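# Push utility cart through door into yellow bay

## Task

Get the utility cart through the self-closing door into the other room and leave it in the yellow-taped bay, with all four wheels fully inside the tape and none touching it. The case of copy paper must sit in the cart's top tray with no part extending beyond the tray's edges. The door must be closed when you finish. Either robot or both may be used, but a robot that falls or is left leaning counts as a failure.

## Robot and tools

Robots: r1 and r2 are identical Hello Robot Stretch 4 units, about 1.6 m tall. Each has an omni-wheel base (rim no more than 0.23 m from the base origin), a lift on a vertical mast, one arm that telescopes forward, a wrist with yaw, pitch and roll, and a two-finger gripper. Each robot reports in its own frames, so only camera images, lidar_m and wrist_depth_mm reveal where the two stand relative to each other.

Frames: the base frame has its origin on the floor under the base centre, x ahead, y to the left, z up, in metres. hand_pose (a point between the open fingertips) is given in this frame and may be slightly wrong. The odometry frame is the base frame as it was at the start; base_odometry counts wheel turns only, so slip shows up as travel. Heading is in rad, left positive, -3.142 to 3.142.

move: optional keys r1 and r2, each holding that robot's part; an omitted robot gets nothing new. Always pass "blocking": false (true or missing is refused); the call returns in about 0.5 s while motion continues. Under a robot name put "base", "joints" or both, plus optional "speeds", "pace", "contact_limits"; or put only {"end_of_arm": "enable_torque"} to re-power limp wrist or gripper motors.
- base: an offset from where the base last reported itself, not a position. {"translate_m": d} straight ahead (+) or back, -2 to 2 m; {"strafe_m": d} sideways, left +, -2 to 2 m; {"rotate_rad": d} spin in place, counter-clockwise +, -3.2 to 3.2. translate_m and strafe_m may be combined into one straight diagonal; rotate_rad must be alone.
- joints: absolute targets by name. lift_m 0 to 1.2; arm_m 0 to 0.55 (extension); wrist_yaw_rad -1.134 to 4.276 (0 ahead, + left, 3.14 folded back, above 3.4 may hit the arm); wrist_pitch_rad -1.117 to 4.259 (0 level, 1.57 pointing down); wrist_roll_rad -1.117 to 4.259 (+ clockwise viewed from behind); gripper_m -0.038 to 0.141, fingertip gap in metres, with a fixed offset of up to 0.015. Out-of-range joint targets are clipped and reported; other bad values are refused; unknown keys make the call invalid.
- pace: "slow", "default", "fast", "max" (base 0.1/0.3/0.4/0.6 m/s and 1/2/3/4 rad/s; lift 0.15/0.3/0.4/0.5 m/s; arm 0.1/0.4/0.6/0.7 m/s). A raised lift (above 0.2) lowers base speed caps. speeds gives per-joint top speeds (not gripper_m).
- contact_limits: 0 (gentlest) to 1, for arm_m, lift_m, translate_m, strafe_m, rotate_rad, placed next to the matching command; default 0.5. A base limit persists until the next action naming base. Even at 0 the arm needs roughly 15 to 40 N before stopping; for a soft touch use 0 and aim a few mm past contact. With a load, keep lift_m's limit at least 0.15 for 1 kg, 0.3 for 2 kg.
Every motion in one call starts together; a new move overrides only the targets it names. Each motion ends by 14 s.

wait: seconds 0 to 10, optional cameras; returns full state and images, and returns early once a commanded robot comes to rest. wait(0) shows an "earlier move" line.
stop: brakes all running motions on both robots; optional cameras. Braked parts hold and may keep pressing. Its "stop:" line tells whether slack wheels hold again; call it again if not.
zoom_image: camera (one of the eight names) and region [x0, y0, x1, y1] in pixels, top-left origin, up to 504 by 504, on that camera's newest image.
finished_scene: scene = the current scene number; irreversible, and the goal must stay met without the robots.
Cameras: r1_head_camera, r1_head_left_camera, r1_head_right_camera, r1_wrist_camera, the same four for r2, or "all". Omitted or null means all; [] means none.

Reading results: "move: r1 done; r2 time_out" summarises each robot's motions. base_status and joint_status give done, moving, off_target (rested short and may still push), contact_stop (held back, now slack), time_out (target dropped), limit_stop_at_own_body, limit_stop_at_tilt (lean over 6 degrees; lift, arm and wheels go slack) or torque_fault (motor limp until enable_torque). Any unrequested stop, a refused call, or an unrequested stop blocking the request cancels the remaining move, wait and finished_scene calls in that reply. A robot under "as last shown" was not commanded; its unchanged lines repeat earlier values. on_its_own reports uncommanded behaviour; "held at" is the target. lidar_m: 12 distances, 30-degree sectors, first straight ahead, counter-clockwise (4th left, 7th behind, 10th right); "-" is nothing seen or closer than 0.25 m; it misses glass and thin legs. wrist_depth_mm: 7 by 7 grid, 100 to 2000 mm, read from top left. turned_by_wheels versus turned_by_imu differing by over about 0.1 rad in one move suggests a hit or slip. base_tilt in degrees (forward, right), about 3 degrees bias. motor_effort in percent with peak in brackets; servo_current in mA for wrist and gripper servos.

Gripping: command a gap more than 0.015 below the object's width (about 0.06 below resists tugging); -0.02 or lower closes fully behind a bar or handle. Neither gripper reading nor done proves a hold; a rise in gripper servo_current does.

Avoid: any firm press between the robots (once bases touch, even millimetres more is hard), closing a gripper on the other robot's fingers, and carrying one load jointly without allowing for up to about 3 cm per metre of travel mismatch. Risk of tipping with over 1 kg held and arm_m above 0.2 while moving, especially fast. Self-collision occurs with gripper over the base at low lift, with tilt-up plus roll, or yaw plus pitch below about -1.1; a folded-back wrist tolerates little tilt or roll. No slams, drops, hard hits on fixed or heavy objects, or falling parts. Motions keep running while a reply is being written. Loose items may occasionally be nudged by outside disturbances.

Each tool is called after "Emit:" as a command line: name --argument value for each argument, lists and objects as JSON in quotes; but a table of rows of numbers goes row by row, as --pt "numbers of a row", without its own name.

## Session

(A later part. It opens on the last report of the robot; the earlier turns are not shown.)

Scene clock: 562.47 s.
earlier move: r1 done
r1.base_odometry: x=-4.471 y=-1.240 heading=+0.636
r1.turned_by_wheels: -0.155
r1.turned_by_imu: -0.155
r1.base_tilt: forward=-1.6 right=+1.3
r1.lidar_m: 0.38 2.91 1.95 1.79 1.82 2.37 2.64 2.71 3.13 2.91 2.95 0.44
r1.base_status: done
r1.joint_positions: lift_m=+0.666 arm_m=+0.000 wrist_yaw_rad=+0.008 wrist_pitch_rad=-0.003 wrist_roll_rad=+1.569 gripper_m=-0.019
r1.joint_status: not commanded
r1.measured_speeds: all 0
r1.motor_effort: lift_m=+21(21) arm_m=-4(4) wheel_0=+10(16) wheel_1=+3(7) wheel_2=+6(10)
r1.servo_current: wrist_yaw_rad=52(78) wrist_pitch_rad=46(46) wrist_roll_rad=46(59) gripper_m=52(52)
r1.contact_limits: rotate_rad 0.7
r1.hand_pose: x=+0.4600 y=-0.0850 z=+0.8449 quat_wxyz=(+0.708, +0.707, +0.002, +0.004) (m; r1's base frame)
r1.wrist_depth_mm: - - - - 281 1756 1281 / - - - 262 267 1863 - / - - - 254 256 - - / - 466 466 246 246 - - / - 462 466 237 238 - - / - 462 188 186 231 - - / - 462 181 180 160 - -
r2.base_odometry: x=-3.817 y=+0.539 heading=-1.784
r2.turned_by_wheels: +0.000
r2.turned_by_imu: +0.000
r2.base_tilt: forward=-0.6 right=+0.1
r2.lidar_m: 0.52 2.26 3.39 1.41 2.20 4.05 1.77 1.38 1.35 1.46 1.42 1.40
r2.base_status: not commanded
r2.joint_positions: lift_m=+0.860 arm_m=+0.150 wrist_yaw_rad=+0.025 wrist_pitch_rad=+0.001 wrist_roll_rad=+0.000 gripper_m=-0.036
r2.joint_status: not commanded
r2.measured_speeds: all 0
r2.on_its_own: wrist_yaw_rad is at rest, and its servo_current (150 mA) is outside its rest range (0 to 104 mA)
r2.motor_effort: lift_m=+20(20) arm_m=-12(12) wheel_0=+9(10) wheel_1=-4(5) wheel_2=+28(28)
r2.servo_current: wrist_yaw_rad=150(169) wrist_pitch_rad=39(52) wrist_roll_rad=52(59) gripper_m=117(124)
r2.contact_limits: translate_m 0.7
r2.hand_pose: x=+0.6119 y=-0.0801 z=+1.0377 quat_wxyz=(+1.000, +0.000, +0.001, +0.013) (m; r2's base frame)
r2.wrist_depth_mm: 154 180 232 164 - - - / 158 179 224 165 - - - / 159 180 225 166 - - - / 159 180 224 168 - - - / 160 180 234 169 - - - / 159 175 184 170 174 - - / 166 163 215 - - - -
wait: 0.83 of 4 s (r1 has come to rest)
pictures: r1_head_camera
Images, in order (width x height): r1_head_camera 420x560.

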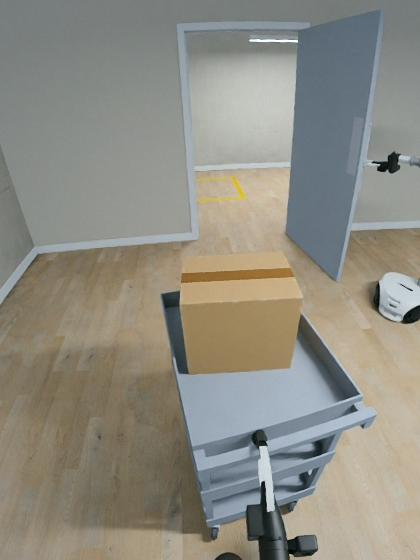

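Emit:
move --blocking false --r1 '{"base":{"translate_m":0.5,"strafe_m":0.08},"contact_limits":{"translate_m":0.7}}' --cameras '[]'

Emit:
wait --seconds 6 --cameras '["r1_head_camera"]'

Scene clock: 569.90 s.
move: r1 moving
r1.base_odometry: x=-4.449 y=-1.218 heading=+0.636
r1.turned_by_wheels: +0.000
r1.turned_by_imu: -0.001
r1.base_tilt: forward=-1.6 right=+1.3
r1.lidar_m: 0.35 2.90 1.96 1.81 1.83 2.38 2.67 2.73 3.13 2.92 2.96 0.46
r1.base_status: translate_m moving; strafe_m moving
r1.joint_positions: lift_m=+0.666 arm_m=+0.000 wrist_yaw_rad=-0.001 wrist_pitch_rad=-0.003 wrist_roll_rad=+1.569 gripper_m=-0.020
r1.joint_status: not commanded
r1.measured_speeds: translate_m=+0.120 strafe_m=+0.018 rotate_rad=-0.013 lift_m=+0.000 arm_m=+0.000 wrist_yaw_rad=-0.068 wrist_pitch_rad=+0.000 wrist_roll_rad=+0.000
r1.motor_effort: lift_m=+21(21) arm_m=+4(4) wheel_0=+9(11) wheel_1=+7(9) wheel_2=-12(12)
r1.servo_current: wrist_yaw_rad=39(65) wrist_pitch_rad=52(52) wrist_roll_rad=20(78) gripper_m=46(52)
r1.contact_limits: translate_m 0.7
r1.hand_pose: x=+0.4591 y=-0.0877 z=+0.8449 quat_wxyz=(+0.708, +0.707, -0.002, +0.001) (m; r1's base frame)
r1.wrist_depth_mm: - - - - - 1756 1281 / - - - - - 1808 - / - - - - 267 1921 - / - 473 469 251 254 - - / - 466 462 237 240 - - / - 459 188 185 227 - - / - 445 442 179 169 - -
r2.base_odometry: x=-3.817 y=+0.539 heading=-1.784
r2.turned_by_wheels: +0.000
r2.turned_by_imu: +0.001
r2.base_tilt: forward=-0.6 right=+0.0
r2.lidar_m: 0.51 2.28 3.40 1.42 2.15 4.07 1.78 1.37 1.35 1.45 1.44 1.37
r2.base_status: not commanded
r2.joint_positions: lift_m=+0.860 arm_m=+0.150 wrist_yaw_rad=+0.025 wrist_pitch_rad=+0.001 wrist_roll_rad=+0.000 gripper_m=-0.036
r2.joint_status: not commanded
r2.measured_speeds: all 0
r2.motor_effort: lift_m=+20(20) arm_m=-12(12) wheel_0=+10(10) wheel_1=-4(5) wheel_2=+28(28)
r2.servo_current: wrist_yaw_rad=163(169) wrist_pitch_rad=39(46) wrist_roll_rad=39(59) gripper_m=117(124)
r2.contact_limits: translate_m 0.7
r2.hand_pose: x=+0.6119 y=-0.0801 z=+1.0377 quat_wxyz=(+1.000, +0.000, +0.001, +0.013) (m; r2's base frame)
r2.wrist_depth_mm: 154 179 230 163 - - - / 158 179 224 164 - - - / 159 180 224 166 - - - / 160 181 224 168 - - - / 160 180 234 169 - - - / 159 174 185 171 174 - - / 166 164 215 - - - -
pictures: none
No camera images: "cameras" was empty.

Scene clock: 572.57 s.
earlier move: r1 done
r1.base_odometry: x=-4.116 y=-0.879 heading=+0.636
r1.turned_by_wheels: +0.000
r1.turned_by_imu: -0.004
r1.base_tilt: forward=-1.6 right=+1.3
r1.lidar_m: 0.28 0.47 1.92 1.79 1.81 2.33 3.14 3.19 3.19 2.96 1.82 0.50
r1.base_status: done
r1.joint_positions: lift_m=+0.666 arm_m=+0.000 wrist_yaw_rad=-0.003 wrist_pitch_rad=-0.004 wrist_roll_rad=+1.569 gripper_m=-0.020
r1.joint_status: not commanded
r1.measured_speeds: all 0
r1.motor_effort: lift_m=+21(21) arm_m=+4(4) wheel_0=+2(11) wheel_1=+3(9) wheel_2=-1(22)
r1.servo_current: wrist_yaw_rad=52(98) wrist_pitch_rad=46(59) wrist_roll_rad=46(78) gripper_m=39(59)
r1.contact_limits: translate_m 0.7
r1.hand_pose: x=+0.4590 y=-0.0882 z=+0.8451 quat_wxyz=(+0.708, +0.707, -0.002, +0.000) (m; r1's base frame)
r1.wrist_depth_mm: - - - - - 1661 1229 / - - - 413 439 439 436 / - - - - - 1808 - / - - - - 319 1921 - / - - - 249 254 - - / - 484 187 185 230 - - / - 433 415 180 178 - -
r2.base_odometry: x=-3.817 y=+0.539 heading=-1.784
r2.turned_by_wheels: +0.000
r2.turned_by_imu: +0.000
r2.base_tilt: forward=-0.6 right=+0.0
r2.lidar_m: 0.51 2.25 1.42 1.36 4.49 4.07 1.79 1.36 1.35 1.46 1.42 1.39
r2.base_status: not commanded
r2.joint_positions: lift_m=+0.860 arm_m=+0.150 wrist_yaw_rad=+0.025 wrist_pitch_rad=+0.001 wrist_roll_rad=+0.000 gripper_m=-0.036
r2.joint_status: not commanded
r2.measured_speeds: all 0
r2.on_its_own: wrist_yaw_rad is at rest, and its servo_current (163 mA) is outside its rest range (0 to 104 mA)
r2.motor_effort: lift_m=+20(20) arm_m=-12(12) wheel_0=+9(10) wheel_1=-4(5) wheel_2=+28(29)
r2.servo_current: wrist_yaw_rad=163(169) wrist_pitch_rad=46(46) wrist_roll_rad=46(65) gripper_m=117(124)
r2.contact_limits: translate_m 0.7
r2.hand_pose: x=+0.6119 y=-0.0801 z=+1.0377 quat_wxyz=(+1.000, +0.000, +0.001, +0.013) (m; r2's base frame)
r2.wrist_depth_mm: 154 179 231 163 - - - / 158 179 224 164 - - - / 159 180 224 166 - - - / 159 180 224 168 - - - / 160 180 233 169 - - - / 159 174 184 171 174 - - / 166 163 215 - - - -
wait: 2.67 of 6 s (r1 has come to rest)
pictures: r1_head_camera
Images, in order (width x height): r1_head_camera 420x560.

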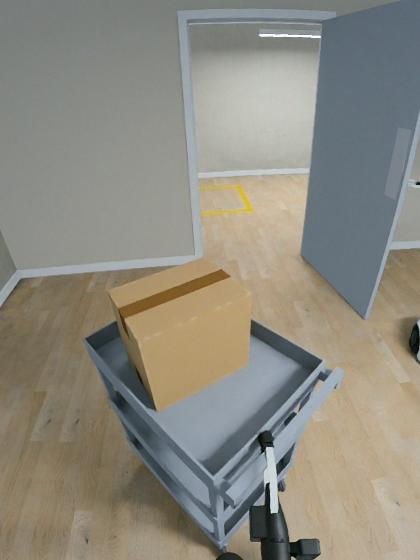

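Emit:
move --blocking false --r1 '{"base":{"translate_m":-0.05,"strafe_m":0.4},"contact_limits":{"strafe_m":0.7}}' --cameras '[]'

Emit:
wait --seconds 6 --cameras '["r1_head_camera","r1_wrist_camera"]'

Scene clock: 583.10 s.
move: r1 moving
r1.base_odometry: x=-4.140 y=-0.855 heading=+0.635
r1.turned_by_wheels: -0.001
r1.turned_by_imu: -0.002
r1.base_tilt: forward=-1.6 right=+1.3
r1.lidar_m: 0.32 0.46 1.89 1.73 1.78 2.25 3.15 3.21 3.25 2.97 1.82 0.50
r1.base_status: translate_m moving; strafe_m moving
r1.joint_positions: lift_m=+0.666 arm_m=+0.000 wrist_yaw_rad=-0.007 wrist_pitch_rad=-0.004 wrist_roll_rad=+1.569 gripper_m=-0.020
r1.joint_status: not commanded
r1.measured_speeds: translate_m=-0.019 strafe_m=+0.130 rotate_rad=+0.006 lift_m=+0.000 arm_m=-0.001 wrist_yaw_rad=-0.027 wrist_pitch_rad=+0.000 wrist_roll_rad=+0.000
r1.motor_effort: lift_m=+21(21) arm_m=-3(4) wheel_0=-17(17) wheel_1=+8(10) wheel_2=-1(4)
r1.servo_current: wrist_yaw_rad=65(65) wrist_pitch_rad=46(52) wrist_roll_rad=46(59) gripper_m=46(46)
r1.contact_limits: strafe_m 0.7
r1.hand_pose: x=+0.4586 y=-0.0895 z=+0.8452 quat_wxyz=(+0.708, +0.706, -0.004, -0.001) (m; r1's base frame)
r1.wrist_depth_mm: - - 1661 410 - 1618 1229 / - - - 404 - 442 436 / - - - - - 1863 - / - - - - 319 1863 - / - - - 247 258 - - / - 488 183 185 227 - - / - 421 415 180 163 - -
r2.base_odometry: x=-3.817 y=+0.539 heading=-1.784
r2.turned_by_wheels: +0.000
r2.turned_by_imu: +0.001
r2.base_tilt: forward=-0.6 right=+0.0
r2.lidar_m: 0.52 2.28 1.41 1.38 4.46 4.04 1.78 1.36 1.33 1.46 1.45 1.41
r2.base_status: not commanded
r2.joint_positions: lift_m=+0.860 arm_m=+0.150 wrist_yaw_rad=+0.025 wrist_pitch_rad=+0.001 wrist_roll_rad=+0.000 gripper_m=-0.036
r2.joint_status: not commanded
r2.measured_speeds: all 0
r2.motor_effort: lift_m=+20(20) arm_m=-12(12) wheel_0=+9(10) wheel_1=-4(4) wheel_2=+28(29)
r2.servo_current: wrist_yaw_rad=156(169) wrist_pitch_rad=39(46) wrist_roll_rad=46(52) gripper_m=117(124)
r2.contact_limits: translate_m 0.7
r2.hand_pose: x=+0.6119 y=-0.0801 z=+1.0377 quat_wxyz=(+1.000, +0.000, +0.001, +0.013) (m; r2's base frame)
r2.wrist_depth_mm: 154 179 233 164 - - - / 158 179 224 164 - - - / 160 180 224 166 - - - / 159 181 224 168 - - - / 160 180 234 169 - - - / 159 175 184 170 174 - - / 166 163 215 - - - -
pictures: none
No camera images: "cameras" was empty.

Scene clock: 585.33 s.
earlier move: r1 done
r1.base_odometry: x=-4.394 y=-0.587 heading=+0.636
r1.turned_by_wheels: +0.001
r1.turned_by_imu: +0.001
r1.base_tilt: forward=-1.6 right=+1.3
r1.lidar_m: 0.38 2.21 1.48 1.38 1.39 1.74 3.15 3.18 3.61 3.36 2.14 0.44
r1.base_status: done
r1.joint_positions: lift_m=+0.666 arm_m=+0.000 wrist_yaw_rad=-0.002 wrist_pitch_rad=-0.004 wrist_roll_rad=+1.569 gripper_m=-0.020
r1.joint_status: not commanded
r1.measured_speeds: all 0
r1.motor_effort: lift_m=+20(21) arm_m=-4(4) wheel_0=-2(21) wheel_1=+0(10) wheel_2=+4(6)
r1.servo_current: wrist_yaw_rad=39(78) wrist_pitch_rad=46(59) wrist_roll_rad=52(65) gripper_m=52(52)
r1.contact_limits: strafe_m 0.7
r1.hand_pose: x=+0.4591 y=-0.0880 z=+0.8452 quat_wxyz=(+0.708, +0.707, -0.002, +0.001) (m; r1's base frame)
r1.wrist_depth_mm: - - - - - 1808 - / - - - 262 268 1983 - / - - 469 254 255 798 - / - 469 469 246 247 - - / - 466 462 236 238 - - / - 466 186 184 229 - - / - 466 462 166 179 - -
r2.base_odometry: x=-3.817 y=+0.539 heading=-1.784
r2.turned_by_wheels: +0.000
r2.turned_by_imu: +0.000
r2.base_tilt: forward=-0.6 right=+0.0
r2.lidar_m: 0.52 2.24 1.64 1.63 4.50 4.05 1.77 1.38 1.34 1.47 1.42 1.42
r2.base_status: not commanded
r2.joint_positions: lift_m=+0.860 arm_m=+0.150 wrist_yaw_rad=+0.025 wrist_pitch_rad=+0.001 wrist_roll_rad=+0.000 gripper_m=-0.036
r2.joint_status: not commanded
r2.measured_speeds: all 0
r2.on_its_own: wrist_yaw_rad is at rest, and its servo_current (150 mA) is outside its rest range (0 to 104 mA)
r2.motor_effort: lift_m=+20(20) arm_m=-12(12) wheel_0=+10(10) wheel_1=-4(5) wheel_2=+28(29)
r2.servo_current: wrist_yaw_rad=150(176) wrist_pitch_rad=33(46) wrist_roll_rad=52(59) gripper_m=117(124)
r2.contact_limits: translate_m 0.7
r2.hand_pose: x=+0.6119 y=-0.0801 z=+1.0377 quat_wxyz=(+1.000, +0.000, +0.001, +0.013) (m; r2's base frame)
r2.wrist_depth_mm: 154 179 232 163 - - - / 159 180 224 165 - - - / 159 180 224 166 - - - / 159 180 224 168 - - - / 160 181 233 169 - - - / 159 174 185 171 174 - - / 166 163 216 - - - -
wait: 2.23 of 6 s (r1 has come to rest)
pictures: r1_head_camera, r1_wrist_camera
Images, in order (width x height): r1_head_camera 420x560, r1_wrist_camera 616x392.

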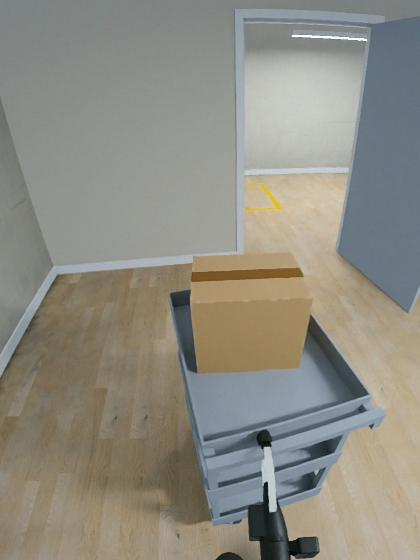

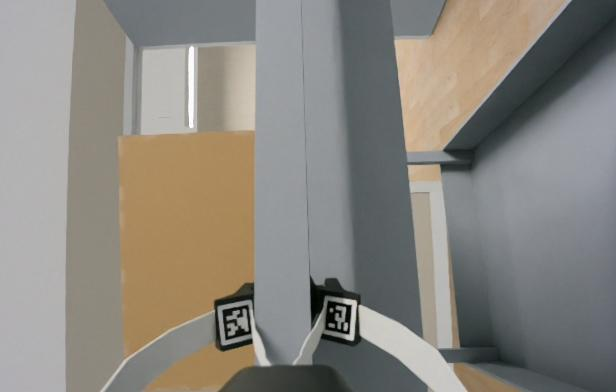

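Emit:
move --blocking false --r1 '{"base":{"translate_m":0.05,"strafe_m":0.25},"contact_limits":{"strafe_m":0.7}}' --cameras '[]'

Emit:
wait --seconds 6 --cameras '["r1_head_camera"]'

Scene clock: 613.93 s.
move: r1 moving
r1.base_odometry: x=-4.408 y=-0.557 heading=+0.635
r1.turned_by_wheels: -0.001
r1.turned_by_imu: -0.003
r1.base_tilt: forward=-1.6 right=+1.3
r1.lidar_m: 0.36 2.18 1.42 1.35 1.35 1.73 3.16 3.20 3.62 3.39 2.15 0.46
r1.base_status: translate_m moving; strafe_m moving
r1.joint_positions: lift_m=+0.666 arm_m=+0.000 wrist_yaw_rad=-0.004 wrist_pitch_rad=-0.004 wrist_roll_rad=+1.569 gripper_m=-0.020
r1.joint_status: not commanded
r1.measured_speeds: translate_m=+0.025 strafe_m=+0.126 rotate_rad=+0.001 lift_m=+0.000 arm_m=+0.000 wrist_yaw_rad=-0.028 wrist_pitch_rad=+0.000 wrist_roll_rad=+0.000
r1.motor_effort: lift_m=+20(20) arm_m=-3(4) wheel_0=-16(16) wheel_1=+9(9) wheel_2=-4(4)
r1.servo_current: wrist_yaw_rad=52(65) wrist_pitch_rad=46(46) wrist_roll_rad=52(59) gripper_m=52(59)
r1.contact_limits: strafe_m 0.7
r1.hand_pose: x=+0.4589 y=-0.0887 z=+0.8452 quat_wxyz=(+0.708, +0.707, -0.003, +0.000) (m; r1's base frame)
r1.wrist_depth_mm: - - - - - 1756 1308 / - - - - 274 1921 - / - - 477 258 263 1983 - / - 469 473 247 248 - - / - 469 469 236 238 - - / - 462 185 184 229 - - / - 455 452 180 180 - -
r2.base_odometry: x=-3.817 y=+0.539 heading=-1.784
r2.turned_by_wheels: +0.000
r2.turned_by_imu: +0.004
r2.base_tilt: forward=-0.5 right=+0.0
r2.lidar_m: 0.54 2.25 1.65 1.71 4.46 4.04 1.80 1.37 1.34 1.45 1.45 1.40
r2.base_status: not commanded
r2.joint_positions: lift_m=+0.860 arm_m=+0.150 wrist_yaw_rad=+0.025 wrist_pitch_rad=+0.001 wrist_roll_rad=+0.000 gripper_m=-0.036
r2.joint_status: not commanded
r2.measured_speeds: all 0
r2.motor_effort: lift_m=+20(20) arm_m=-12(12) wheel_0=+10(10) wheel_1=-4(5) wheel_2=+28(28)
r2.servo_current: wrist_yaw_rad=150(169) wrist_pitch_rad=46(46) wrist_roll_rad=46(52) gripper_m=124(124)
r2.contact_limits: translate_m 0.7
r2.hand_pose: x=+0.6119 y=-0.0801 z=+1.0377 quat_wxyz=(+1.000, +0.000, +0.001, +0.013) (m; r2's base frame)
r2.wrist_depth_mm: 153 179 231 164 - - - / 158 180 224 164 - - - / 159 180 224 166 - - - / 160 181 224 169 - - - / 160 181 233 169 - - - / 159 174 184 171 175 - - / 166 163 216 - - - -
pictures: none
No camera images: "cameras" was empty.

Scene clock: 615.70 s.
earlier move: r1 done
r1.base_odometry: x=-4.502 y=-0.356 heading=+0.636
r1.turned_by_wheels: +0.001
r1.turned_by_imu: +0.002
r1.base_tilt: forward=-1.6 right=+1.3
r1.lidar_m: 0.37 1.84 1.23 1.13 1.17 1.45 3.22 3.22 3.85 3.57 0.57 0.44
r1.base_status: done
r1.joint_positions: lift_m=+0.666 arm_m=+0.000 wrist_yaw_rad=-0.003 wrist_pitch_rad=-0.004 wrist_roll_rad=+1.569 gripper_m=-0.020
r1.joint_status: not commanded
r1.measured_speeds: all 0
r1.motor_effort: lift_m=+20(20) arm_m=+4(4) wheel_0=-1(16) wheel_1=+1(11) wheel_2=-4(12)
r1.servo_current: wrist_yaw_rad=59(72) wrist_pitch_rad=39(52) wrist_roll_rad=65(72) gripper_m=46(59)
r1.contact_limits: strafe_m 0.7
r1.hand_pose: x=+0.4590 y=-0.0882 z=+0.8452 quat_wxyz=(+0.708, +0.707, -0.002, +0.000) (m; r1's base frame)
r1.wrist_depth_mm: - - - 229 230 - - / - 433 433 232 230 - - / - 445 442 229 230 - - / - 455 459 231 230 - - / - 480 469 231 229 - - / - 488 187 185 229 1756 - / - - 180 147 230 1499 1366
r2.base_odometry: x=-3.817 y=+0.539 heading=-1.784
r2.turned_by_wheels: +0.000
r2.turned_by_imu: +0.000
r2.base_tilt: forward=-0.6 right=+0.0
r2.lidar_m: 0.53 2.25 1.73 1.86 4.48 4.07 1.78 1.37 1.34 1.45 1.43 1.40
r2.base_status: not commanded
r2.joint_positions: lift_m=+0.860 arm_m=+0.150 wrist_yaw_rad=+0.025 wrist_pitch_rad=+0.001 wrist_roll_rad=+0.000 gripper_m=-0.036
r2.joint_status: not commanded
r2.measured_speeds: all 0
r2.on_its_own: wrist_yaw_rad is at rest, and its servo_current (169 mA) is outside its rest range (0 to 104 mA)
r2.motor_effort: lift_m=+20(20) arm_m=-12(12) wheel_0=+10(10) wheel_1=-4(5) wheel_2=+28(28)
r2.servo_current: wrist_yaw_rad=169(169) wrist_pitch_rad=46(46) wrist_roll_rad=46(65) gripper_m=117(124)
r2.contact_limits: translate_m 0.7
r2.hand_pose: x=+0.6119 y=-0.0801 z=+1.0377 quat_wxyz=(+1.000, +0.000, +0.001, +0.013) (m; r2's base frame)
r2.wrist_depth_mm: 154 180 232 164 - - - / 158 180 224 165 - - - / 159 180 224 166 - - - / 159 180 224 168 - - - / 160 181 235 170 - - - / 159 175 184 171 174 - - / 166 163 215 - - - -
wait: 1.77 of 6 s (r1 has come to rest)
pictures: r1_head_camera
Images, in order (width x height): r1_head_camera 420x560.

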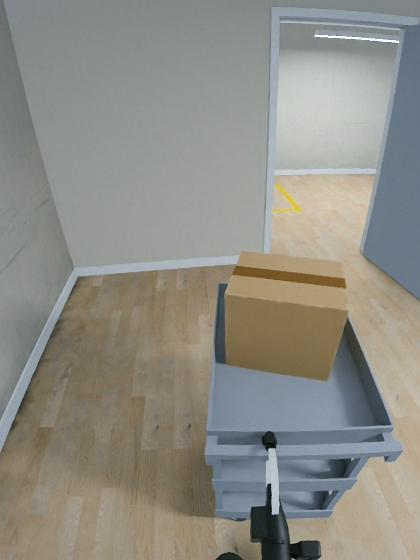

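Emit:
move --blocking false --r1 '{"base":{"translate_m":-0.08,"strafe_m":0.3},"contact_limits":{"strafe_m":0.7}}' --cameras '[]'

Emit:
wait --seconds 6 --cameras '["r1_head_camera"]'

Scene clock: 632.07 s.
move: r1 moving
r1.base_odometry: x=-4.527 y=-0.336 heading=+0.636
r1.turned_by_wheels: +0.000
r1.turned_by_imu: -0.001
r1.base_tilt: forward=-1.6 right=+1.3
r1.lidar_m: 0.41 1.83 1.22 1.10 1.13 1.45 3.21 3.25 3.87 3.63 0.53 0.42
r1.base_status: translate_m moving; strafe_m moving
r1.joint_positions: lift_m=+0.666 arm_m=+0.000 wrist_yaw_rad=-0.003 wrist_pitch_rad=-0.004 wrist_roll_rad=+1.569 gripper_m=-0.020
r1.joint_status: not commanded
r1.measured_speeds: translate_m=-0.032 strafe_m=+0.123 rotate_rad=+0.005 lift_m=+0.000 arm_m=+0.000 wrist_yaw_rad=+0.000 wrist_pitch_rad=+0.000 wrist_roll_rad=+0.000
r1.motor_effort: lift_m=+20(20) arm_m=-3(4) wheel_0=-16(19) wheel_1=+5(8) wheel_2=+8(8)
r1.servo_current: wrist_yaw_rad=46(59) wrist_pitch_rad=46(52) wrist_roll_rad=46(65) gripper_m=39(46)
r1.contact_limits: strafe_m 0.7
r1.hand_pose: x=+0.4591 y=-0.0882 z=+0.8452 quat_wxyz=(+0.708, +0.707, -0.002, +0.000) (m; r1's base frame)
r1.wrist_depth_mm: - - - 227 227 - - / - 433 430 228 228 - - / - 445 442 230 229 - - / - 462 455 231 229 - - / - 488 473 231 232 - - / - - 183 185 232 1863 - / - - 180 125 234 1576 1366
r2.base_odometry: x=-3.817 y=+0.539 heading=-1.784
r2.turned_by_wheels: +0.000
r2.turned_by_imu: +0.002
r2.base_tilt: forward=-0.6 right=+0.1
r2.lidar_m: 0.53 2.26 1.72 1.91 4.49 4.05 1.74 1.37 1.35 1.45 1.45 1.41
r2.base_status: not commanded
r2.joint_positions: lift_m=+0.860 arm_m=+0.150 wrist_yaw_rad=+0.025 wrist_pitch_rad=+0.001 wrist_roll_rad=+0.000 gripper_m=-0.036
r2.joint_status: not commanded
r2.measured_speeds: all 0
r2.motor_effort: lift_m=+20(20) arm_m=-12(12) wheel_0=+9(10) wheel_1=-4(5) wheel_2=+28(28)
r2.servo_current: wrist_yaw_rad=169(169) wrist_pitch_rad=46(46) wrist_roll_rad=46(52) gripper_m=124(124)
r2.contact_limits: translate_m 0.7
r2.hand_pose: x=+0.6119 y=-0.0801 z=+1.0377 quat_wxyz=(+1.000, +0.000, +0.001, +0.013) (m; r2's base frame)
r2.wrist_depth_mm: 154 179 231 164 - - - / 158 180 224 165 - - - / 159 180 224 166 - - - / 160 180 224 168 - - - / 160 181 234 170 - - - / 158 174 184 170 174 - - / 166 163 215 - - - -
pictures: none
No camera images: "cameras" was empty.

Scene clock: 634.03 s.
earlier move: r1 done
r1.base_odometry: x=-4.745 y=-0.162 heading=+0.636
r1.turned_by_wheels: +0.000
r1.turned_by_imu: +0.001
r1.base_tilt: forward=-1.6 right=+1.3
r1.lidar_m: 0.42 1.34 0.92 0.83 0.85 1.11 2.39 3.24 4.11 3.89 0.43 0.36
r1.base_status: done
r1.joint_positions: lift_m=+0.666 arm_m=+0.000 wrist_yaw_rad=-0.003 wrist_pitch_rad=-0.004 wrist_roll_rad=+1.569 gripper_m=-0.020
r1.joint_status: not commanded
r1.measured_speeds: all 0
r1.motor_effort: lift_m=+20(20) arm_m=-4(4) wheel_0=-2(19) wheel_1=+1(8) wheel_2=+2(10)
r1.servo_current: wrist_yaw_rad=46(72) wrist_pitch_rad=46(52) wrist_roll_rad=39(72) gripper_m=52(52)
r1.contact_limits: strafe_m 0.7
r1.hand_pose: x=+0.4591 y=-0.0882 z=+0.8452 quat_wxyz=(+0.708, +0.707, -0.002, +0.000) (m; r1's base frame)
r1.wrist_depth_mm: - 366 359 121 175 - - / - 397 392 183 185 - - / - 439 439 193 195 - - / - 500 480 - 206 1863 - / - - - 216 222 1863 - / - - 184 185 233 1921 1308 / - - 180 177 162 1537 1229
r2.base_odometry: x=-3.817 y=+0.539 heading=-1.784
r2.turned_by_wheels: +0.000
r2.turned_by_imu: +0.000
r2.base_tilt: forward=-0.6 right=+0.1
r2.lidar_m: 0.54 2.27 1.86 2.18 4.46 4.07 1.77 1.39 1.35 1.45 1.43 1.41
r2.base_status: not commanded
r2.joint_positions: lift_m=+0.860 arm_m=+0.150 wrist_yaw_rad=+0.025 wrist_pitch_rad=+0.001 wrist_roll_rad=+0.000 gripper_m=-0.036
r2.joint_status: not commanded
r2.measured_speeds: all 0
r2.on_its_own: wrist_yaw_rad is at rest, and its servo_current (163 mA) is outside its rest range (0 to 104 mA)
r2.motor_effort: lift_m=+20(20) arm_m=-12(12) wheel_0=+10(10) wheel_1=-4(5) wheel_2=+28(29)
r2.servo_current: wrist_yaw_rad=163(169) wrist_pitch_rad=46(46) wrist_roll_rad=39(65) gripper_m=117(124)
r2.contact_limits: translate_m 0.7
r2.hand_pose: x=+0.6119 y=-0.0801 z=+1.0377 quat_wxyz=(+1.000, +0.000, +0.001, +0.013) (m; r2's base frame)
r2.wrist_depth_mm: 154 179 231 164 - - - / 158 179 224 164 - - - / 159 180 224 166 - - - / 159 180 224 168 - - - / 160 180 232 169 - - - / 159 174 183 170 174 - - / 166 163 215 - - - -
wait: 1.97 of 6 s (r1 has come to rest)
pictures: r1_head_camera
Images, in order (width x height): r1_head_camera 420x560.

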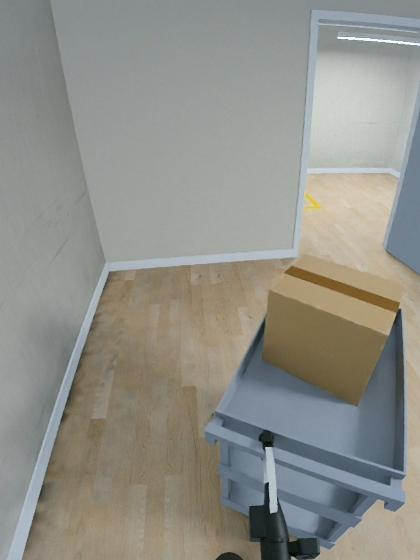

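Emit:
move --blocking false --r1 '{"base":{"translate_m":0.54,"strafe_m":-0.24},"contact_limits":{"translate_m":0.7}}' --cameras '[]'

Emit:
wait --seconds 6 --cameras '["r1_head_camera"]'

Scene clock: 641.80 s.
move: r1 moving
r1.base_odometry: x=-4.711 y=-0.155 heading=+0.637
r1.turned_by_wheels: +0.001
r1.turned_by_imu: +0.000
r1.base_tilt: forward=-1.6 right=+1.2
r1.lidar_m: 0.42 1.40 0.91 0.86 0.87 1.11 2.50 3.24 4.13 3.89 0.40 0.37
r1.base_status: translate_m moving; strafe_m moving
r1.joint_positions: lift_m=+0.666 arm_m=+0.000 wrist_yaw_rad=-0.001 wrist_pitch_rad=-0.004 wrist_roll_rad=+1.569 gripper_m=-0.020
r1.joint_status: not commanded
r1.measured_speeds: translate_m=+0.121 strafe_m=-0.053 rotate_rad=-0.003 lift_m=+0.000 arm_m=+0.000 wrist_yaw_rad=+0.021 wrist_pitch_rad=+0.000 wrist_roll_rad=+0.000
r1.motor_effort: lift_m=+20(20) arm_m=+4(4) wheel_0=+16(16) wheel_1=+5(6) wheel_2=-11(14)
r1.servo_current: wrist_yaw_rad=59(65) wrist_pitch_rad=46(46) wrist_roll_rad=52(59) gripper_m=46(52)
r1.contact_limits: translate_m 0.7
r1.hand_pose: x=+0.4592 y=-0.0876 z=+0.8452 quat_wxyz=(+0.708, +0.707, -0.002, +0.001) (m; r1's base frame)
r1.wrist_depth_mm: - 357 113 163 165 - - / - 394 387 120 176 - - / - 436 430 185 187 - - / - - 488 198 201 1808 - / - - - - 216 1661 1336 / - - 189 186 227 1808 1255 / - - - 148 173 1464 1255
r2.base_odometry: x=-3.817 y=+0.539 heading=-1.784
r2.turned_by_wheels: +0.000
r2.turned_by_imu: +0.001
r2.base_tilt: forward=-0.6 right=+0.0
r2.lidar_m: 0.51 2.26 1.84 2.17 4.48 4.06 1.79 1.39 1.34 1.47 1.44 1.40
r2.base_status: not commanded
r2.joint_positions: lift_m=+0.860 arm_m=+0.150 wrist_yaw_rad=+0.025 wrist_pitch_rad=+0.001 wrist_roll_rad=+0.000 gripper_m=-0.036
r2.joint_status: not commanded
r2.measured_speeds: all 0
r2.motor_effort: lift_m=+20(20) arm_m=-11(12) wheel_0=+10(10) wheel_1=-5(5) wheel_2=+28(28)
r2.servo_current: wrist_yaw_rad=163(163) wrist_pitch_rad=46(46) wrist_roll_rad=46(59) gripper_m=117(124)
r2.contact_limits: translate_m 0.7
r2.hand_pose: x=+0.6119 y=-0.0801 z=+1.0377 quat_wxyz=(+1.000, +0.000, +0.001, +0.013) (m; r2's base frame)
r2.wrist_depth_mm: 153 180 232 164 - - - / 158 179 223 165 - - - / 159 180 224 166 - - - / 159 181 224 168 - - - / 160 180 233 169 - - - / 159 175 185 171 174 - - / 166 163 215 - - - -
pictures: none
No camera images: "cameras" was empty.

Scene clock: 644.67 s.
earlier move: r1 done
r1.base_odometry: x=-4.168 y=-0.034 heading=+0.636
r1.turned_by_wheels: -0.001
r1.turned_by_imu: +0.002
r1.base_tilt: forward=-1.6 right=+1.3
r1.lidar_m: 0.45 1.82 1.20 1.11 1.15 1.50 3.43 3.76 3.88 3.61 0.33 0.33
r1.base_status: done
r1.joint_positions: lift_m=+0.666 arm_m=+0.000 wrist_yaw_rad=+0.001 wrist_pitch_rad=-0.004 wrist_roll_rad=+1.569 gripper_m=-0.020
r1.joint_status: not commanded
r1.measured_speeds: all 0
r1.motor_effort: lift_m=+20(20) arm_m=+1(4) wheel_0=+0(23) wheel_1=+1(9) wheel_2=+0(14)
r1.servo_current: wrist_yaw_rad=59(72) wrist_pitch_rad=46(52) wrist_roll_rad=65(72) gripper_m=39(52)
r1.contact_limits: translate_m 0.7
r1.hand_pose: x=+0.4593 y=-0.0873 z=+0.8452 quat_wxyz=(+0.708, +0.707, -0.001, +0.002) (m; r1's base frame)
r1.wrist_depth_mm: - 357 - - 127 129 - / - 404 - - 141 141 - / - 477 - - 159 163 - / - - - 103 181 1576 1336 / - - 113 117 211 1708 1255 / - - 178 183 236 1576 1205 / - 135 160 142 146 314 1118
r2.base_odometry: x=-3.817 y=+0.539 heading=-1.784
r2.turned_by_wheels: +0.000
r2.turned_by_imu: +0.000
r2.base_tilt: forward=-0.6 right=+0.1
r2.lidar_m: 0.54 2.29 1.42 2.18 4.47 4.09 1.76 1.38 1.35 1.46 1.43 1.40
r2.base_status: not commanded
r2.joint_positions: lift_m=+0.860 arm_m=+0.150 wrist_yaw_rad=+0.025 wrist_pitch_rad=+0.001 wrist_roll_rad=+0.000 gripper_m=-0.036
r2.joint_status: not commanded
r2.measured_speeds: all 0
r2.on_its_own: wrist_yaw_rad is at rest, and its servo_current (156 mA) is outside its rest range (0 to 104 mA)
r2.motor_effort: lift_m=+20(20) arm_m=-12(12) wheel_0=+9(10) wheel_1=-4(5) wheel_2=+28(29)
r2.servo_current: wrist_yaw_rad=156(169) wrist_pitch_rad=39(46) wrist_roll_rad=39(59) gripper_m=124(124)
r2.contact_limits: translate_m 0.7
r2.hand_pose: x=+0.6119 y=-0.0801 z=+1.0377 quat_wxyz=(+1.000, +0.000, +0.001, +0.013) (m; r2's base frame)
r2.wrist_depth_mm: 153 179 232 164 - - - / 158 180 223 165 - - - / 159 180 224 166 - - - / 160 181 224 168 - - - / 160 181 233 169 - - - / 159 174 184 171 174 - - / 166 163 215 - - - -
wait: 2.87 of 6 s (r1 has come to rest)
pictures: r1_head_camera
Images, in order (width x height): r1_head_camera 420x560.

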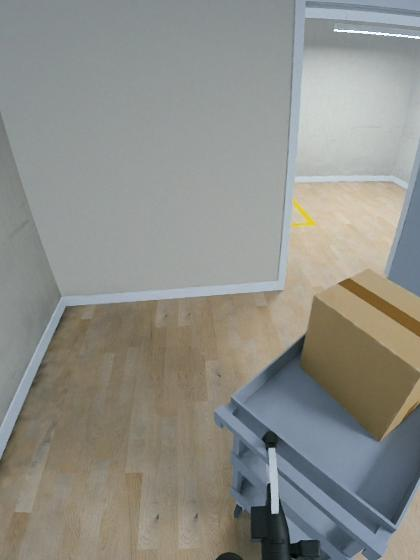

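Emit:
move --blocking false --r1 '{"base":{"translate_m":0.43,"strafe_m":-0.34},"contact_limits":{"translate_m":0.7}}' --cameras '[]'

Emit:
wait --seconds 6 --cameras '["r1_head_camera"]'

Scene clock: 653.63 s.
move: r1 moving
r1.base_odometry: x=-4.134 y=-0.035 heading=+0.636
r1.turned_by_wheels: +0.000
r1.turned_by_imu: -0.001
r1.base_tilt: forward=-1.6 right=+1.3
r1.lidar_m: 0.44 1.84 1.19 1.16 1.18 1.51 3.50 3.78 3.83 3.59 0.29 0.32
r1.base_status: translate_m moving; strafe_m moving
r1.joint_positions: lift_m=+0.666 arm_m=+0.000 wrist_yaw_rad=+0.000 wrist_pitch_rad=-0.004 wrist_roll_rad=+1.569 gripper_m=-0.020
r1.joint_status: not commanded
r1.measured_speeds: translate_m=+0.102 strafe_m=-0.080 rotate_rad=+0.002 lift_m=+0.000 arm_m=+0.000 wrist_yaw_rad=+0.000 wrist_pitch_rad=+0.000 wrist_roll_rad=+0.000
r1.motor_effort: lift_m=+20(20) arm_m=+4(4) wheel_0=+14(15) wheel_1=-3(5) wheel_2=-9(11)
r1.servo_current: wrist_yaw_rad=46(59) wrist_pitch_rad=39(52) wrist_roll_rad=46(59) gripper_m=52(52)
r1.contact_limits: translate_m 0.7
r1.hand_pose: x=+0.4593 y=-0.0873 z=+0.8452 quat_wxyz=(+0.708, +0.707, -0.001, +0.002) (m; r1's base frame)
r1.wrist_depth_mm: - 357 - - 120 120 - / - 407 - - 134 134 - / - 473 - - 153 152 - / - - - - 175 1576 1336 / - - 104 112 208 1708 1308 / - - 160 162 233 1537 1205 / - 136 - 147 156 314 1205
r2.base_odometry: x=-3.817 y=+0.539 heading=-1.784
r2.turned_by_wheels: +0.000
r2.turned_by_imu: +0.001
r2.base_tilt: forward=-0.6 right=+0.1
r2.lidar_m: 0.52 2.29 1.42 2.19 4.46 4.05 1.78 1.38 1.34 1.45 1.44 1.39
r2.base_status: not commanded
r2.joint_positions: lift_m=+0.860 arm_m=+0.150 wrist_yaw_rad=+0.025 wrist_pitch_rad=+0.001 wrist_roll_rad=+0.000 gripper_m=-0.036
r2.joint_status: not commanded
r2.measured_speeds: all 0
r2.motor_effort: lift_m=+20(20) arm_m=-12(12) wheel_0=+9(10) wheel_1=-4(5) wheel_2=+28(28)
r2.servo_current: wrist_yaw_rad=163(163) wrist_pitch_rad=39(46) wrist_roll_rad=39(59) gripper_m=124(130)
r2.contact_limits: translate_m 0.7
r2.hand_pose: x=+0.6119 y=-0.0801 z=+1.0377 quat_wxyz=(+1.000, +0.000, +0.001, +0.013) (m; r2's base frame)
r2.wrist_depth_mm: 154 180 231 163 - - - / 158 180 224 164 - - - / 159 180 224 165 - - - / 159 181 224 169 - - - / 160 181 234 169 - - - / 159 174 185 170 174 - - / 166 163 216 - - - -
pictures: none
No camera images: "cameras" was empty.

Scene clock: 656.37 s.
earlier move: r1 done
r1.base_odometry: x=-3.620 y=-0.052 heading=+0.636
r1.turned_by_wheels: +0.000
r1.turned_by_imu: +0.001
r1.base_tilt: forward=-1.6 right=+1.2
r1.lidar_m: 0.45 1.76 1.61 1.49 1.53 1.96 4.11 4.13 3.49 1.69 0.27 0.31
r1.base_status: done
r1.joint_positions: lift_m=+0.666 arm_m=+0.000 wrist_yaw_rad=+0.003 wrist_pitch_rad=-0.004 wrist_roll_rad=+1.569 gripper_m=-0.020
r1.joint_status: not commanded
r1.measured_speeds: all 0
r1.motor_effort: lift_m=+19(20) arm_m=-3(4) wheel_0=+1(21) wheel_1=-4(5) wheel_2=+0(11)
r1.servo_current: wrist_yaw_rad=59(72) wrist_pitch_rad=39(52) wrist_roll_rad=52(65) gripper_m=33(52)
r1.contact_limits: translate_m 0.7
r1.hand_pose: x=+0.4595 y=-0.0867 z=+0.8454 quat_wxyz=(+0.708, +0.707, -0.001, +0.002) (m; r1's base frame)
r1.wrist_depth_mm: - - - - - - - / - - - - - 111 - / 1618 - - - - 128 - / - - - - - 156 1281 / - - - - 200 1499 1281 / - - - - 242 329 334 / - 136 140 110 148 1464 1281
r2.base_odometry: x=-3.817 y=+0.539 heading=-1.784
r2.turned_by_wheels: +0.000
r2.turned_by_imu: +0.000
r2.base_tilt: forward=-0.6 right=+0.0
r2.lidar_m: 0.52 1.09 1.06 3.65 4.49 4.04 1.76 1.36 1.36 1.45 1.42 1.40
r2.base_status: not commanded
r2.joint_positions: lift_m=+0.860 arm_m=+0.150 wrist_yaw_rad=+0.025 wrist_pitch_rad=+0.001 wrist_roll_rad=+0.000 gripper_m=-0.036
r2.joint_status: not commanded
r2.measured_speeds: all 0
r2.on_its_own: wrist_yaw_rad is at rest, and its servo_current (169 mA) is outside its rest range (0 to 104 mA)
r2.motor_effort: lift_m=+20(20) arm_m=-11(12) wheel_0=+9(10) wheel_1=-5(5) wheel_2=+28(29)
r2.servo_current: wrist_yaw_rad=169(169) wrist_pitch_rad=46(46) wrist_roll_rad=46(59) gripper_m=117(130)
r2.contact_limits: translate_m 0.7
r2.hand_pose: x=+0.6119 y=-0.0801 z=+1.0377 quat_wxyz=(+1.000, +0.000, +0.001, +0.013) (m; r2's base frame)
r2.wrist_depth_mm: 154 179 231 164 - - - / 158 179 224 165 - - - / 159 180 224 166 - - - / 159 180 224 168 - - - / 160 180 234 169 - - - / 159 174 184 170 174 - - / 166 163 215 - - - -
wait: 2.73 of 6 s (r1 has come to rest)
pictures: r1_head_camera
Images, in order (width x height): r1_head_camera 420x560.

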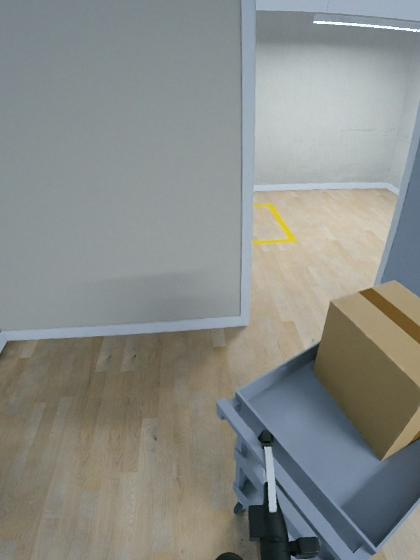

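Emit:
move --blocking false --r1 '{"base":{"translate_m":0.12,"strafe_m":-0.4},"contact_limits":{"translate_m":0.7}}' --cameras '[]'

Emit:
wait --seconds 6 --cameras '["r1_head_camera"]'

Scene clock: 662.57 s.
move: r1 moving
r1.base_odometry: x=-3.594 y=-0.072 heading=+0.637
r1.turned_by_wheels: +0.001
r1.turned_by_imu: +0.001
r1.base_tilt: forward=-1.6 right=+1.2
r1.lidar_m: 0.44 1.76 1.67 1.53 1.57 2.00 4.14 4.16 3.44 1.63 0.26 0.31
r1.base_status: translate_m moving; strafe_m moving
r1.joint_positions: lift_m=+0.666 arm_m=+0.000 wrist_yaw_rad=+0.003 wrist_pitch_rad=-0.004 wrist_roll_rad=+1.569 gripper_m=-0.020
r1.joint_status: not commanded
r1.measured_speeds: translate_m=+0.035 strafe_m=-0.121 rotate_rad=+0.000 lift_m=+0.000 arm_m=+0.000 wrist_yaw_rad=+0.000 wrist_pitch_rad=+0.000 wrist_roll_rad=+0.000
r1.motor_effort: lift_m=+19(19) arm_m=+2(4) wheel_0=+18(22) wheel_1=-5(9) wheel_2=-2(6)
r1.servo_current: wrist_yaw_rad=52(65) wrist_pitch_rad=52(52) wrist_roll_rad=52(65) gripper_m=46(46)
r1.contact_limits: translate_m 0.7
r1.hand_pose: x=+0.4595 y=-0.0865 z=+0.8454 quat_wxyz=(+0.708, +0.707, +0.000, +0.003) (m; r1's base frame)
r1.wrist_depth_mm: - - - - - - - / - - - - - - - / - - - - - - - / 1499 - - - - 159 1308 / - - - - - 1499 1255 / - - - - 259 330 334 / - 136 - - 148 1464 1281
r2.base_odometry: x=-3.817 y=+0.539 heading=-1.784
r2.turned_by_wheels: +0.000
r2.turned_by_imu: +0.001
r2.base_tilt: forward=-0.6 right=+0.0
r2.lidar_m: 0.51 1.08 1.04 3.66 4.48 4.05 1.75 1.36 1.34 1.47 1.44 1.42
r2.base_status: not commanded
r2.joint_positions: lift_m=+0.860 arm_m=+0.150 wrist_yaw_rad=+0.025 wrist_pitch_rad=+0.001 wrist_roll_rad=+0.000 gripper_m=-0.036
r2.joint_status: not commanded
r2.measured_speeds: all 0
r2.motor_effort: lift_m=+20(20) arm_m=-12(12) wheel_0=+9(10) wheel_1=-4(4) wheel_2=+28(29)
r2.servo_current: wrist_yaw_rad=156(169) wrist_pitch_rad=46(46) wrist_roll_rad=33(52) gripper_m=117(124)
r2.contact_limits: translate_m 0.7
r2.hand_pose: x=+0.6119 y=-0.0801 z=+1.0377 quat_wxyz=(+1.000, +0.000, +0.001, +0.013) (m; r2's base frame)
r2.wrist_depth_mm: 154 179 232 164 - - - / 158 180 224 165 - - - / 159 179 224 166 - - - / 159 181 224 168 - - - / 160 181 233 169 - - - / 159 174 184 171 174 - - / 166 163 215 - - - -
pictures: none
No camera images: "cameras" was empty.

Scene clock: 664.90 s.
earlier move: r1 done
r1.base_odometry: x=-3.286 y=-0.302 heading=+0.636
r1.turned_by_wheels: -0.001
r1.turned_by_imu: -0.001
r1.base_tilt: forward=-1.6 right=+1.3
r1.lidar_m: 0.43 1.67 2.08 1.90 1.94 2.50 - 4.24 3.03 1.27 0.33 0.35
r1.base_status: done
r1.joint_positions: lift_m=+0.666 arm_m=+0.000 wrist_yaw_rad=+0.003 wrist_pitch_rad=-0.004 wrist_roll_rad=+1.569 gripper_m=-0.020
r1.joint_status: not commanded
r1.measured_speeds: all 0
r1.motor_effort: lift_m=+19(19) arm_m=+0(4) wheel_0=+0(22) wheel_1=-1(9) wheel_2=-2(6)
r1.servo_current: wrist_yaw_rad=46(85) wrist_pitch_rad=52(52) wrist_roll_rad=52(65) gripper_m=46(52)
r1.contact_limits: translate_m 0.7
r1.hand_pose: x=+0.4595 y=-0.0867 z=+0.8454 quat_wxyz=(+0.708, +0.707, -0.001, +0.002) (m; r1's base frame)
r1.wrist_depth_mm: 362 353 - - 138 137 - / - 397 - - 149 148 - / - 473 477 - 166 168 - / - - - 113 186 1576 - / - - - 119 213 1708 1229 / - - 182 185 232 - 1255 / - 137 - 142 156 314 320
r2.base_odometry: x=-3.817 y=+0.539 heading=-1.784
r2.turned_by_wheels: +0.000
r2.turned_by_imu: +0.000
r2.base_tilt: forward=-0.6 right=+0.0
r2.lidar_m: 0.54 0.81 0.95 3.63 4.49 4.05 1.78 1.37 1.32 1.47 1.44 1.40
r2.base_status: not commanded
r2.joint_positions: lift_m=+0.860 arm_m=+0.150 wrist_yaw_rad=+0.025 wrist_pitch_rad=+0.001 wrist_roll_rad=+0.000 gripper_m=-0.036
r2.joint_status: not commanded
r2.measured_speeds: all 0
r2.on_its_own: wrist_yaw_rad is at rest, and its servo_current (163 mA) is outside its rest range (0 to 104 mA)
r2.motor_effort: lift_m=+20(20) arm_m=-12(12) wheel_0=+10(10) wheel_1=-4(5) wheel_2=+28(29)
r2.servo_current: wrist_yaw_rad=163(169) wrist_pitch_rad=39(46) wrist_roll_rad=52(65) gripper_m=117(124)
r2.contact_limits: translate_m 0.7
r2.hand_pose: x=+0.6119 y=-0.0801 z=+1.0377 quat_wxyz=(+1.000, +0.000, +0.001, +0.013) (m; r2's base frame)
r2.wrist_depth_mm: 153 180 231 163 - - - / 158 180 223 165 - - - / 159 181 223 166 - - - / 159 180 224 168 - - - / 160 181 233 169 - - - / 159 174 185 171 174 - - / 166 163 215 - - - -
wait: 2.33 of 6 s (r1 has come to rest)
pictures: r1_head_camera
Images, in order (width x height): r1_head_camera 420x560.

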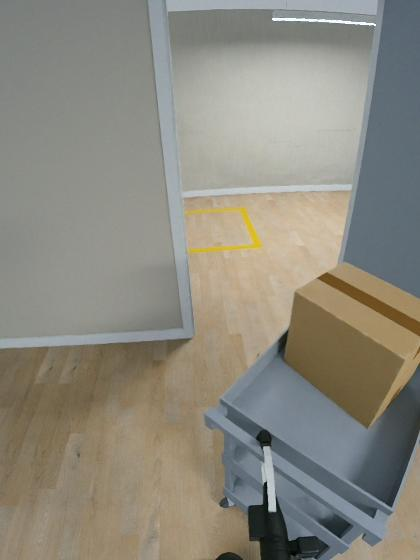

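Emit:
move --blocking false --r1 '{"base":{"translate_m":-0.08,"strafe_m":-0.3},"contact_limits":{"strafe_m":0.6}}' --cameras '[]'

Emit:
wait --seconds 6 --cameras '["r1_head_camera"]'

Scene clock: 671.57 s.
move: r1 moving
r1.base_odometry: x=-3.274 y=-0.333 heading=+0.637
r1.turned_by_wheels: +0.002
r1.turned_by_imu: +0.001
r1.base_tilt: forward=-1.6 right=+1.3
r1.lidar_m: 0.44 1.70 2.11 1.93 1.96 2.53 4.21 4.23 3.01 1.24 0.35 0.32
r1.base_status: translate_m moving; strafe_m moving
r1.joint_positions: lift_m=+0.666 arm_m=+0.000 wrist_yaw_rad=+0.009 wrist_pitch_rad=-0.004 wrist_roll_rad=+1.569 gripper_m=-0.020
r1.joint_status: not commanded
r1.measured_speeds: translate_m=-0.032 strafe_m=-0.122 rotate_rad=-0.005 lift_m=+0.000 arm_m=+0.000 wrist_yaw_rad=+0.012 wrist_pitch_rad=+0.000 wrist_roll_rad=+0.000
r1.motor_effort: lift_m=+19(19) arm_m=+4(4) wheel_0=+14(17) wheel_1=-8(10) wheel_2=+9(10)
r1.servo_current: wrist_yaw_rad=59(72) wrist_pitch_rad=46(52) wrist_roll_rad=52(52) gripper_m=46(46)
r1.contact_limits: strafe_m 0.6
r1.hand_pose: x=+0.4601 y=-0.0848 z=+0.8454 quat_wxyz=(+0.708, +0.707, +0.002, +0.005) (m; r1's base frame)
r1.wrist_depth_mm: 364 345 - - 134 131 - / - 392 - - 145 145 - / - 477 462 - 161 161 - / - - - 108 182 1618 - / - - - 121 209 1708 1281 / - - 179 186 229 - 1255 / - 145 160 142 156 317 320
r2.base_odometry: x=-3.817 y=+0.539 heading=-1.784
r2.turned_by_wheels: +0.000
r2.turned_by_imu: +0.001
r2.base_tilt: forward=-0.6 right=+0.0
r2.lidar_m: 0.53 0.79 0.95 3.62 4.48 4.06 1.76 1.37 1.35 1.46 1.46 1.38
r2.base_status: not commanded
r2.joint_positions: lift_m=+0.860 arm_m=+0.150 wrist_yaw_rad=+0.025 wrist_pitch_rad=+0.001 wrist_roll_rad=+0.000 gripper_m=-0.036
r2.joint_status: not commanded
r2.measured_speeds: all 0
r2.motor_effort: lift_m=+20(20) arm_m=-12(12) wheel_0=+10(10) wheel_1=-4(5) wheel_2=+28(29)
r2.servo_current: wrist_yaw_rad=156(163) wrist_pitch_rad=39(39) wrist_roll_rad=52(52) gripper_m=124(124)
r2.contact_limits: translate_m 0.7
r2.hand_pose: x=+0.6119 y=-0.0801 z=+1.0377 quat_wxyz=(+1.000, +0.000, +0.001, +0.013) (m; r2's base frame)
r2.wrist_depth_mm: 153 179 233 163 - - - / 158 180 224 165 - - - / 159 180 224 166 - - - / 159 180 224 168 - - - / 160 181 233 169 - - - / 159 175 185 171 174 - - / 165 163 215 - - - -
pictures: none
No camera images: "cameras" was empty.

Scene clock: 673.57 s.
earlier move: r1 done
r1.base_odometry: x=-3.172 y=-0.591 heading=+0.636
r1.turned_by_wheels: -0.001
r1.turned_by_imu: -0.002
r1.base_tilt: forward=-1.6 right=+1.3
r1.lidar_m: 0.41 1.78 2.27 2.18 2.23 2.85 4.12 4.04 2.71 1.11 0.46 0.41
r1.base_status: done
r1.joint_positions: lift_m=+0.666 arm_m=+0.000 wrist_yaw_rad=+0.003 wrist_pitch_rad=-0.004 wrist_roll_rad=+1.569 gripper_m=-0.020
r1.joint_status: not commanded
r1.measured_speeds: all 0
r1.motor_effort: lift_m=+19(19) arm_m=-4(4) wheel_0=+0(17) wheel_1=-1(10) wheel_2=+3(11)
r1.servo_current: wrist_yaw_rad=59(85) wrist_pitch_rad=46(52) wrist_roll_rad=52(65) gripper_m=46(52)
r1.contact_limits: strafe_m 0.6
r1.hand_pose: x=+0.4595 y=-0.0866 z=+0.8454 quat_wxyz=(+0.708, +0.707, -0.001, +0.003) (m; r1's base frame)
r1.wrist_depth_mm: - 379 384 191 192 - - / - 399 399 199 199 - - / - 430 436 206 208 - - / - 469 462 214 216 - - / - - 504 223 225 1863 - / - - 186 184 231 1808 1308 / 1499 151 173 147 170 1464 1281
r2.base_odometry: x=-3.817 y=+0.539 heading=-1.784
r2.turned_by_wheels: +0.000
r2.turned_by_imu: +0.000
r2.base_tilt: forward=-0.6 right=+0.1
r2.lidar_m: 0.53 0.70 0.73 1.07 4.49 4.09 1.79 1.38 1.33 1.46 1.44 1.40
r2.base_status: not commanded
r2.joint_positions: lift_m=+0.860 arm_m=+0.150 wrist_yaw_rad=+0.025 wrist_pitch_rad=+0.001 wrist_roll_rad=+0.000 gripper_m=-0.036
r2.joint_status: not commanded
r2.measured_speeds: all 0
r2.on_its_own: wrist_yaw_rad is at rest, and its servo_current (176 mA) is outside its rest range (0 to 104 mA)
r2.motor_effort: lift_m=+20(20) arm_m=-12(12) wheel_0=+9(10) wheel_1=-4(5) wheel_2=+28(29)
r2.servo_current: wrist_yaw_rad=176(176) wrist_pitch_rad=39(46) wrist_roll_rad=46(59) gripper_m=124(130)
r2.contact_limits: translate_m 0.7
r2.hand_pose: x=+0.6119 y=-0.0801 z=+1.0377 quat_wxyz=(+1.000, +0.000, +0.001, +0.013) (m; r2's base frame)
r2.wrist_depth_mm: 154 179 232 164 - - - / 158 180 224 164 - - - / 159 180 224 166 - - - / 159 180 224 168 - - - / 160 180 233 169 - - - / 159 174 183 171 173 - - / 166 163 215 - - - -
wait: 2.00 of 6 s (r1 has come to rest)
pictures: r1_head_camera
Images, in order (width x height): r1_head_camera 420x560.

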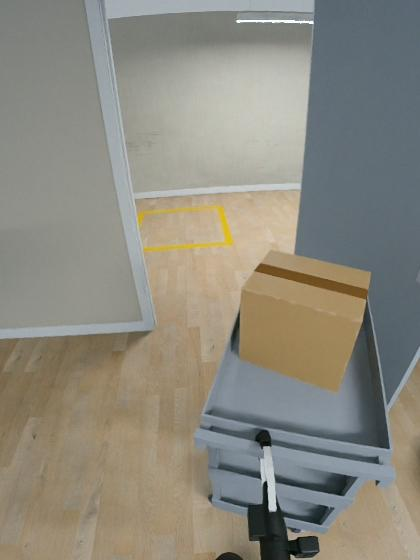

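Emit:
move --blocking false --r1 '{"base":{"translate_m":-0.08,"strafe_m":-0.22},"contact_limits":{"strafe_m":0.6}}' --cameras '[]'

Emit:
wait --seconds 6 --cameras '["r1_head_camera"]'

Scene clock: 678.63 s.
move: r1 moving
r1.base_odometry: x=-3.163 y=-0.622 heading=+0.637
r1.turned_by_wheels: +0.001
r1.turned_by_imu: +0.001
r1.base_tilt: forward=-1.6 right=+1.3
r1.lidar_m: 0.40 1.78 2.32 2.23 2.28 2.92 4.11 4.00 2.70 1.08 0.48 0.41
r1.base_status: translate_m moving; strafe_m moving
r1.joint_positions: lift_m=+0.666 arm_m=+0.000 wrist_yaw_rad=+0.005 wrist_pitch_rad=-0.004 wrist_roll_rad=+1.569 gripper_m=-0.020
r1.joint_status: not commanded
r1.measured_speeds: translate_m=-0.042 strafe_m=-0.117 rotate_rad=-0.002 lift_m=+0.000 arm_m=+0.000 wrist_yaw_rad=+0.000 wrist_pitch_rad=+0.000 wrist_roll_rad=+0.000
r1.motor_effort: lift_m=+19(19) arm_m=-4(4) wheel_0=+9(11) wheel_1=-8(10) wheel_2=+11(11)
r1.servo_current: wrist_yaw_rad=52(59) wrist_pitch_rad=39(52) wrist_roll_rad=52(65) gripper_m=46(52)
r1.contact_limits: strafe_m 0.6
r1.hand_pose: x=+0.4597 y=-0.0861 z=+0.8454 quat_wxyz=(+0.708, +0.707, +0.000, +0.003) (m; r1's base frame)
r1.wrist_depth_mm: - 382 379 193 194 - - / - 399 402 200 201 - - / - 433 433 207 208 - - / - 469 462 215 216 - - / - - 496 224 225 1863 - / - - 189 187 230 1863 1366 / 1499 151 165 147 162 - 1308
r2.base_odometry: x=-3.817 y=+0.539 heading=-1.784
r2.turned_by_wheels: +0.000
r2.turned_by_imu: +0.001
r2.base_tilt: forward=-0.5 right=+0.1
r2.lidar_m: 0.53 0.68 0.68 1.02 4.47 4.07 1.78 1.37 1.34 1.45 1.45 1.39
r2.base_status: not commanded
r2.joint_positions: lift_m=+0.860 arm_m=+0.150 wrist_yaw_rad=+0.025 wrist_pitch_rad=+0.001 wrist_roll_rad=+0.000 gripper_m=-0.036
r2.joint_status: not commanded
r2.measured_speeds: all 0
r2.motor_effort: lift_m=+20(20) arm_m=-11(12) wheel_0=+10(10) wheel_1=-4(4) wheel_2=+28(28)
r2.servo_current: wrist_yaw_rad=156(169) wrist_pitch_rad=46(46) wrist_roll_rad=52(65) gripper_m=117(124)
r2.contact_limits: translate_m 0.7
r2.hand_pose: x=+0.6119 y=-0.0801 z=+1.0377 quat_wxyz=(+1.000, +0.000, +0.001, +0.013) (m; r2's base frame)
r2.wrist_depth_mm: 153 179 231 163 - - - / 158 179 224 164 - - - / 159 180 224 166 - - - / 159 181 224 168 - - - / 160 180 234 169 - - - / 159 174 184 171 174 - - / 166 163 215 - - - -
pictures: none
No camera images: "cameras" was empty.

Scene clock: 680.33 s.
earlier move: r1 done
r1.base_odometry: x=-3.105 y=-0.816 heading=+0.636
r1.turned_by_wheels: +0.000
r1.turned_by_imu: -0.001
r1.base_tilt: forward=-1.6 right=+1.3
r1.lidar_m: 0.37 1.92 2.40 2.40 2.47 3.13 3.99 3.70 2.51 2.29 0.84 0.45
r1.base_status: done
r1.joint_positions: lift_m=+0.666 arm_m=+0.000 wrist_yaw_rad=+0.003 wrist_pitch_rad=-0.004 wrist_roll_rad=+1.569 gripper_m=-0.020
r1.joint_status: not commanded
r1.measured_speeds: all 0
r1.motor_effort: lift_m=+19(19) arm_m=-4(4) wheel_0=+3(11) wheel_1=+0(11) wheel_2=+5(12)
r1.servo_current: wrist_yaw_rad=59(65) wrist_pitch_rad=39(52) wrist_roll_rad=46(65) gripper_m=39(52)
r1.contact_limits: strafe_m 0.6
r1.hand_pose: x=+0.4596 y=-0.0865 z=+0.8454 quat_wxyz=(+0.708, +0.707, +0.000, +0.003) (m; r1's base frame)
r1.wrist_depth_mm: 750 750 759 242 243 - - / - - - 239 238 - - / - 445 449 237 238 - - / 1661 462 452 236 236 - - / - 466 466 234 234 - - / - 480 184 184 232 - - / - - 183 146 228 1537 -
r2.base_odometry: x=-3.817 y=+0.539 heading=-1.784
r2.turned_by_wheels: +0.000
r2.turned_by_imu: +0.000
r2.base_tilt: forward=-0.6 right=+0.1
r2.lidar_m: 0.52 0.53 0.52 0.86 4.47 4.05 1.77 1.40 1.34 1.46 1.44 1.38
r2.base_status: not commanded
r2.joint_positions: lift_m=+0.860 arm_m=+0.150 wrist_yaw_rad=+0.025 wrist_pitch_rad=+0.001 wrist_roll_rad=+0.000 gripper_m=-0.036
r2.joint_status: not commanded
r2.measured_speeds: all 0
r2.on_its_own: wrist_yaw_rad is at rest, and its servo_current (163 mA) is outside its rest range (0 to 104 mA)
r2.motor_effort: lift_m=+20(20) arm_m=-12(12) wheel_0=+9(10) wheel_1=-4(5) wheel_2=+28(28)
r2.servo_current: wrist_yaw_rad=163(169) wrist_pitch_rad=46(46) wrist_roll_rad=52(65) gripper_m=124(124)
r2.contact_limits: translate_m 0.7
r2.hand_pose: x=+0.6119 y=-0.0801 z=+1.0377 quat_wxyz=(+1.000, +0.000, +0.001, +0.013) (m; r2's base frame)
r2.wrist_depth_mm: 154 179 232 163 - - - / 158 179 223 164 - - - / 159 180 224 166 - - - / 160 181 224 168 - - - / 160 181 233 169 - - - / 159 174 184 171 174 - - / 160 163 215 - - - -
wait: 1.70 of 6 s (r1 has come to rest)
pictures: r1_head_camera
Images, in order (width x height): r1_head_camera 420x560.

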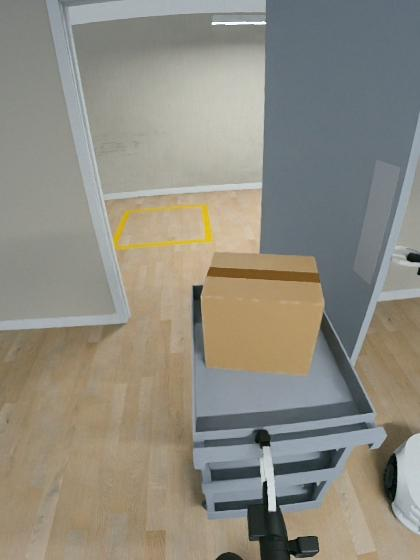

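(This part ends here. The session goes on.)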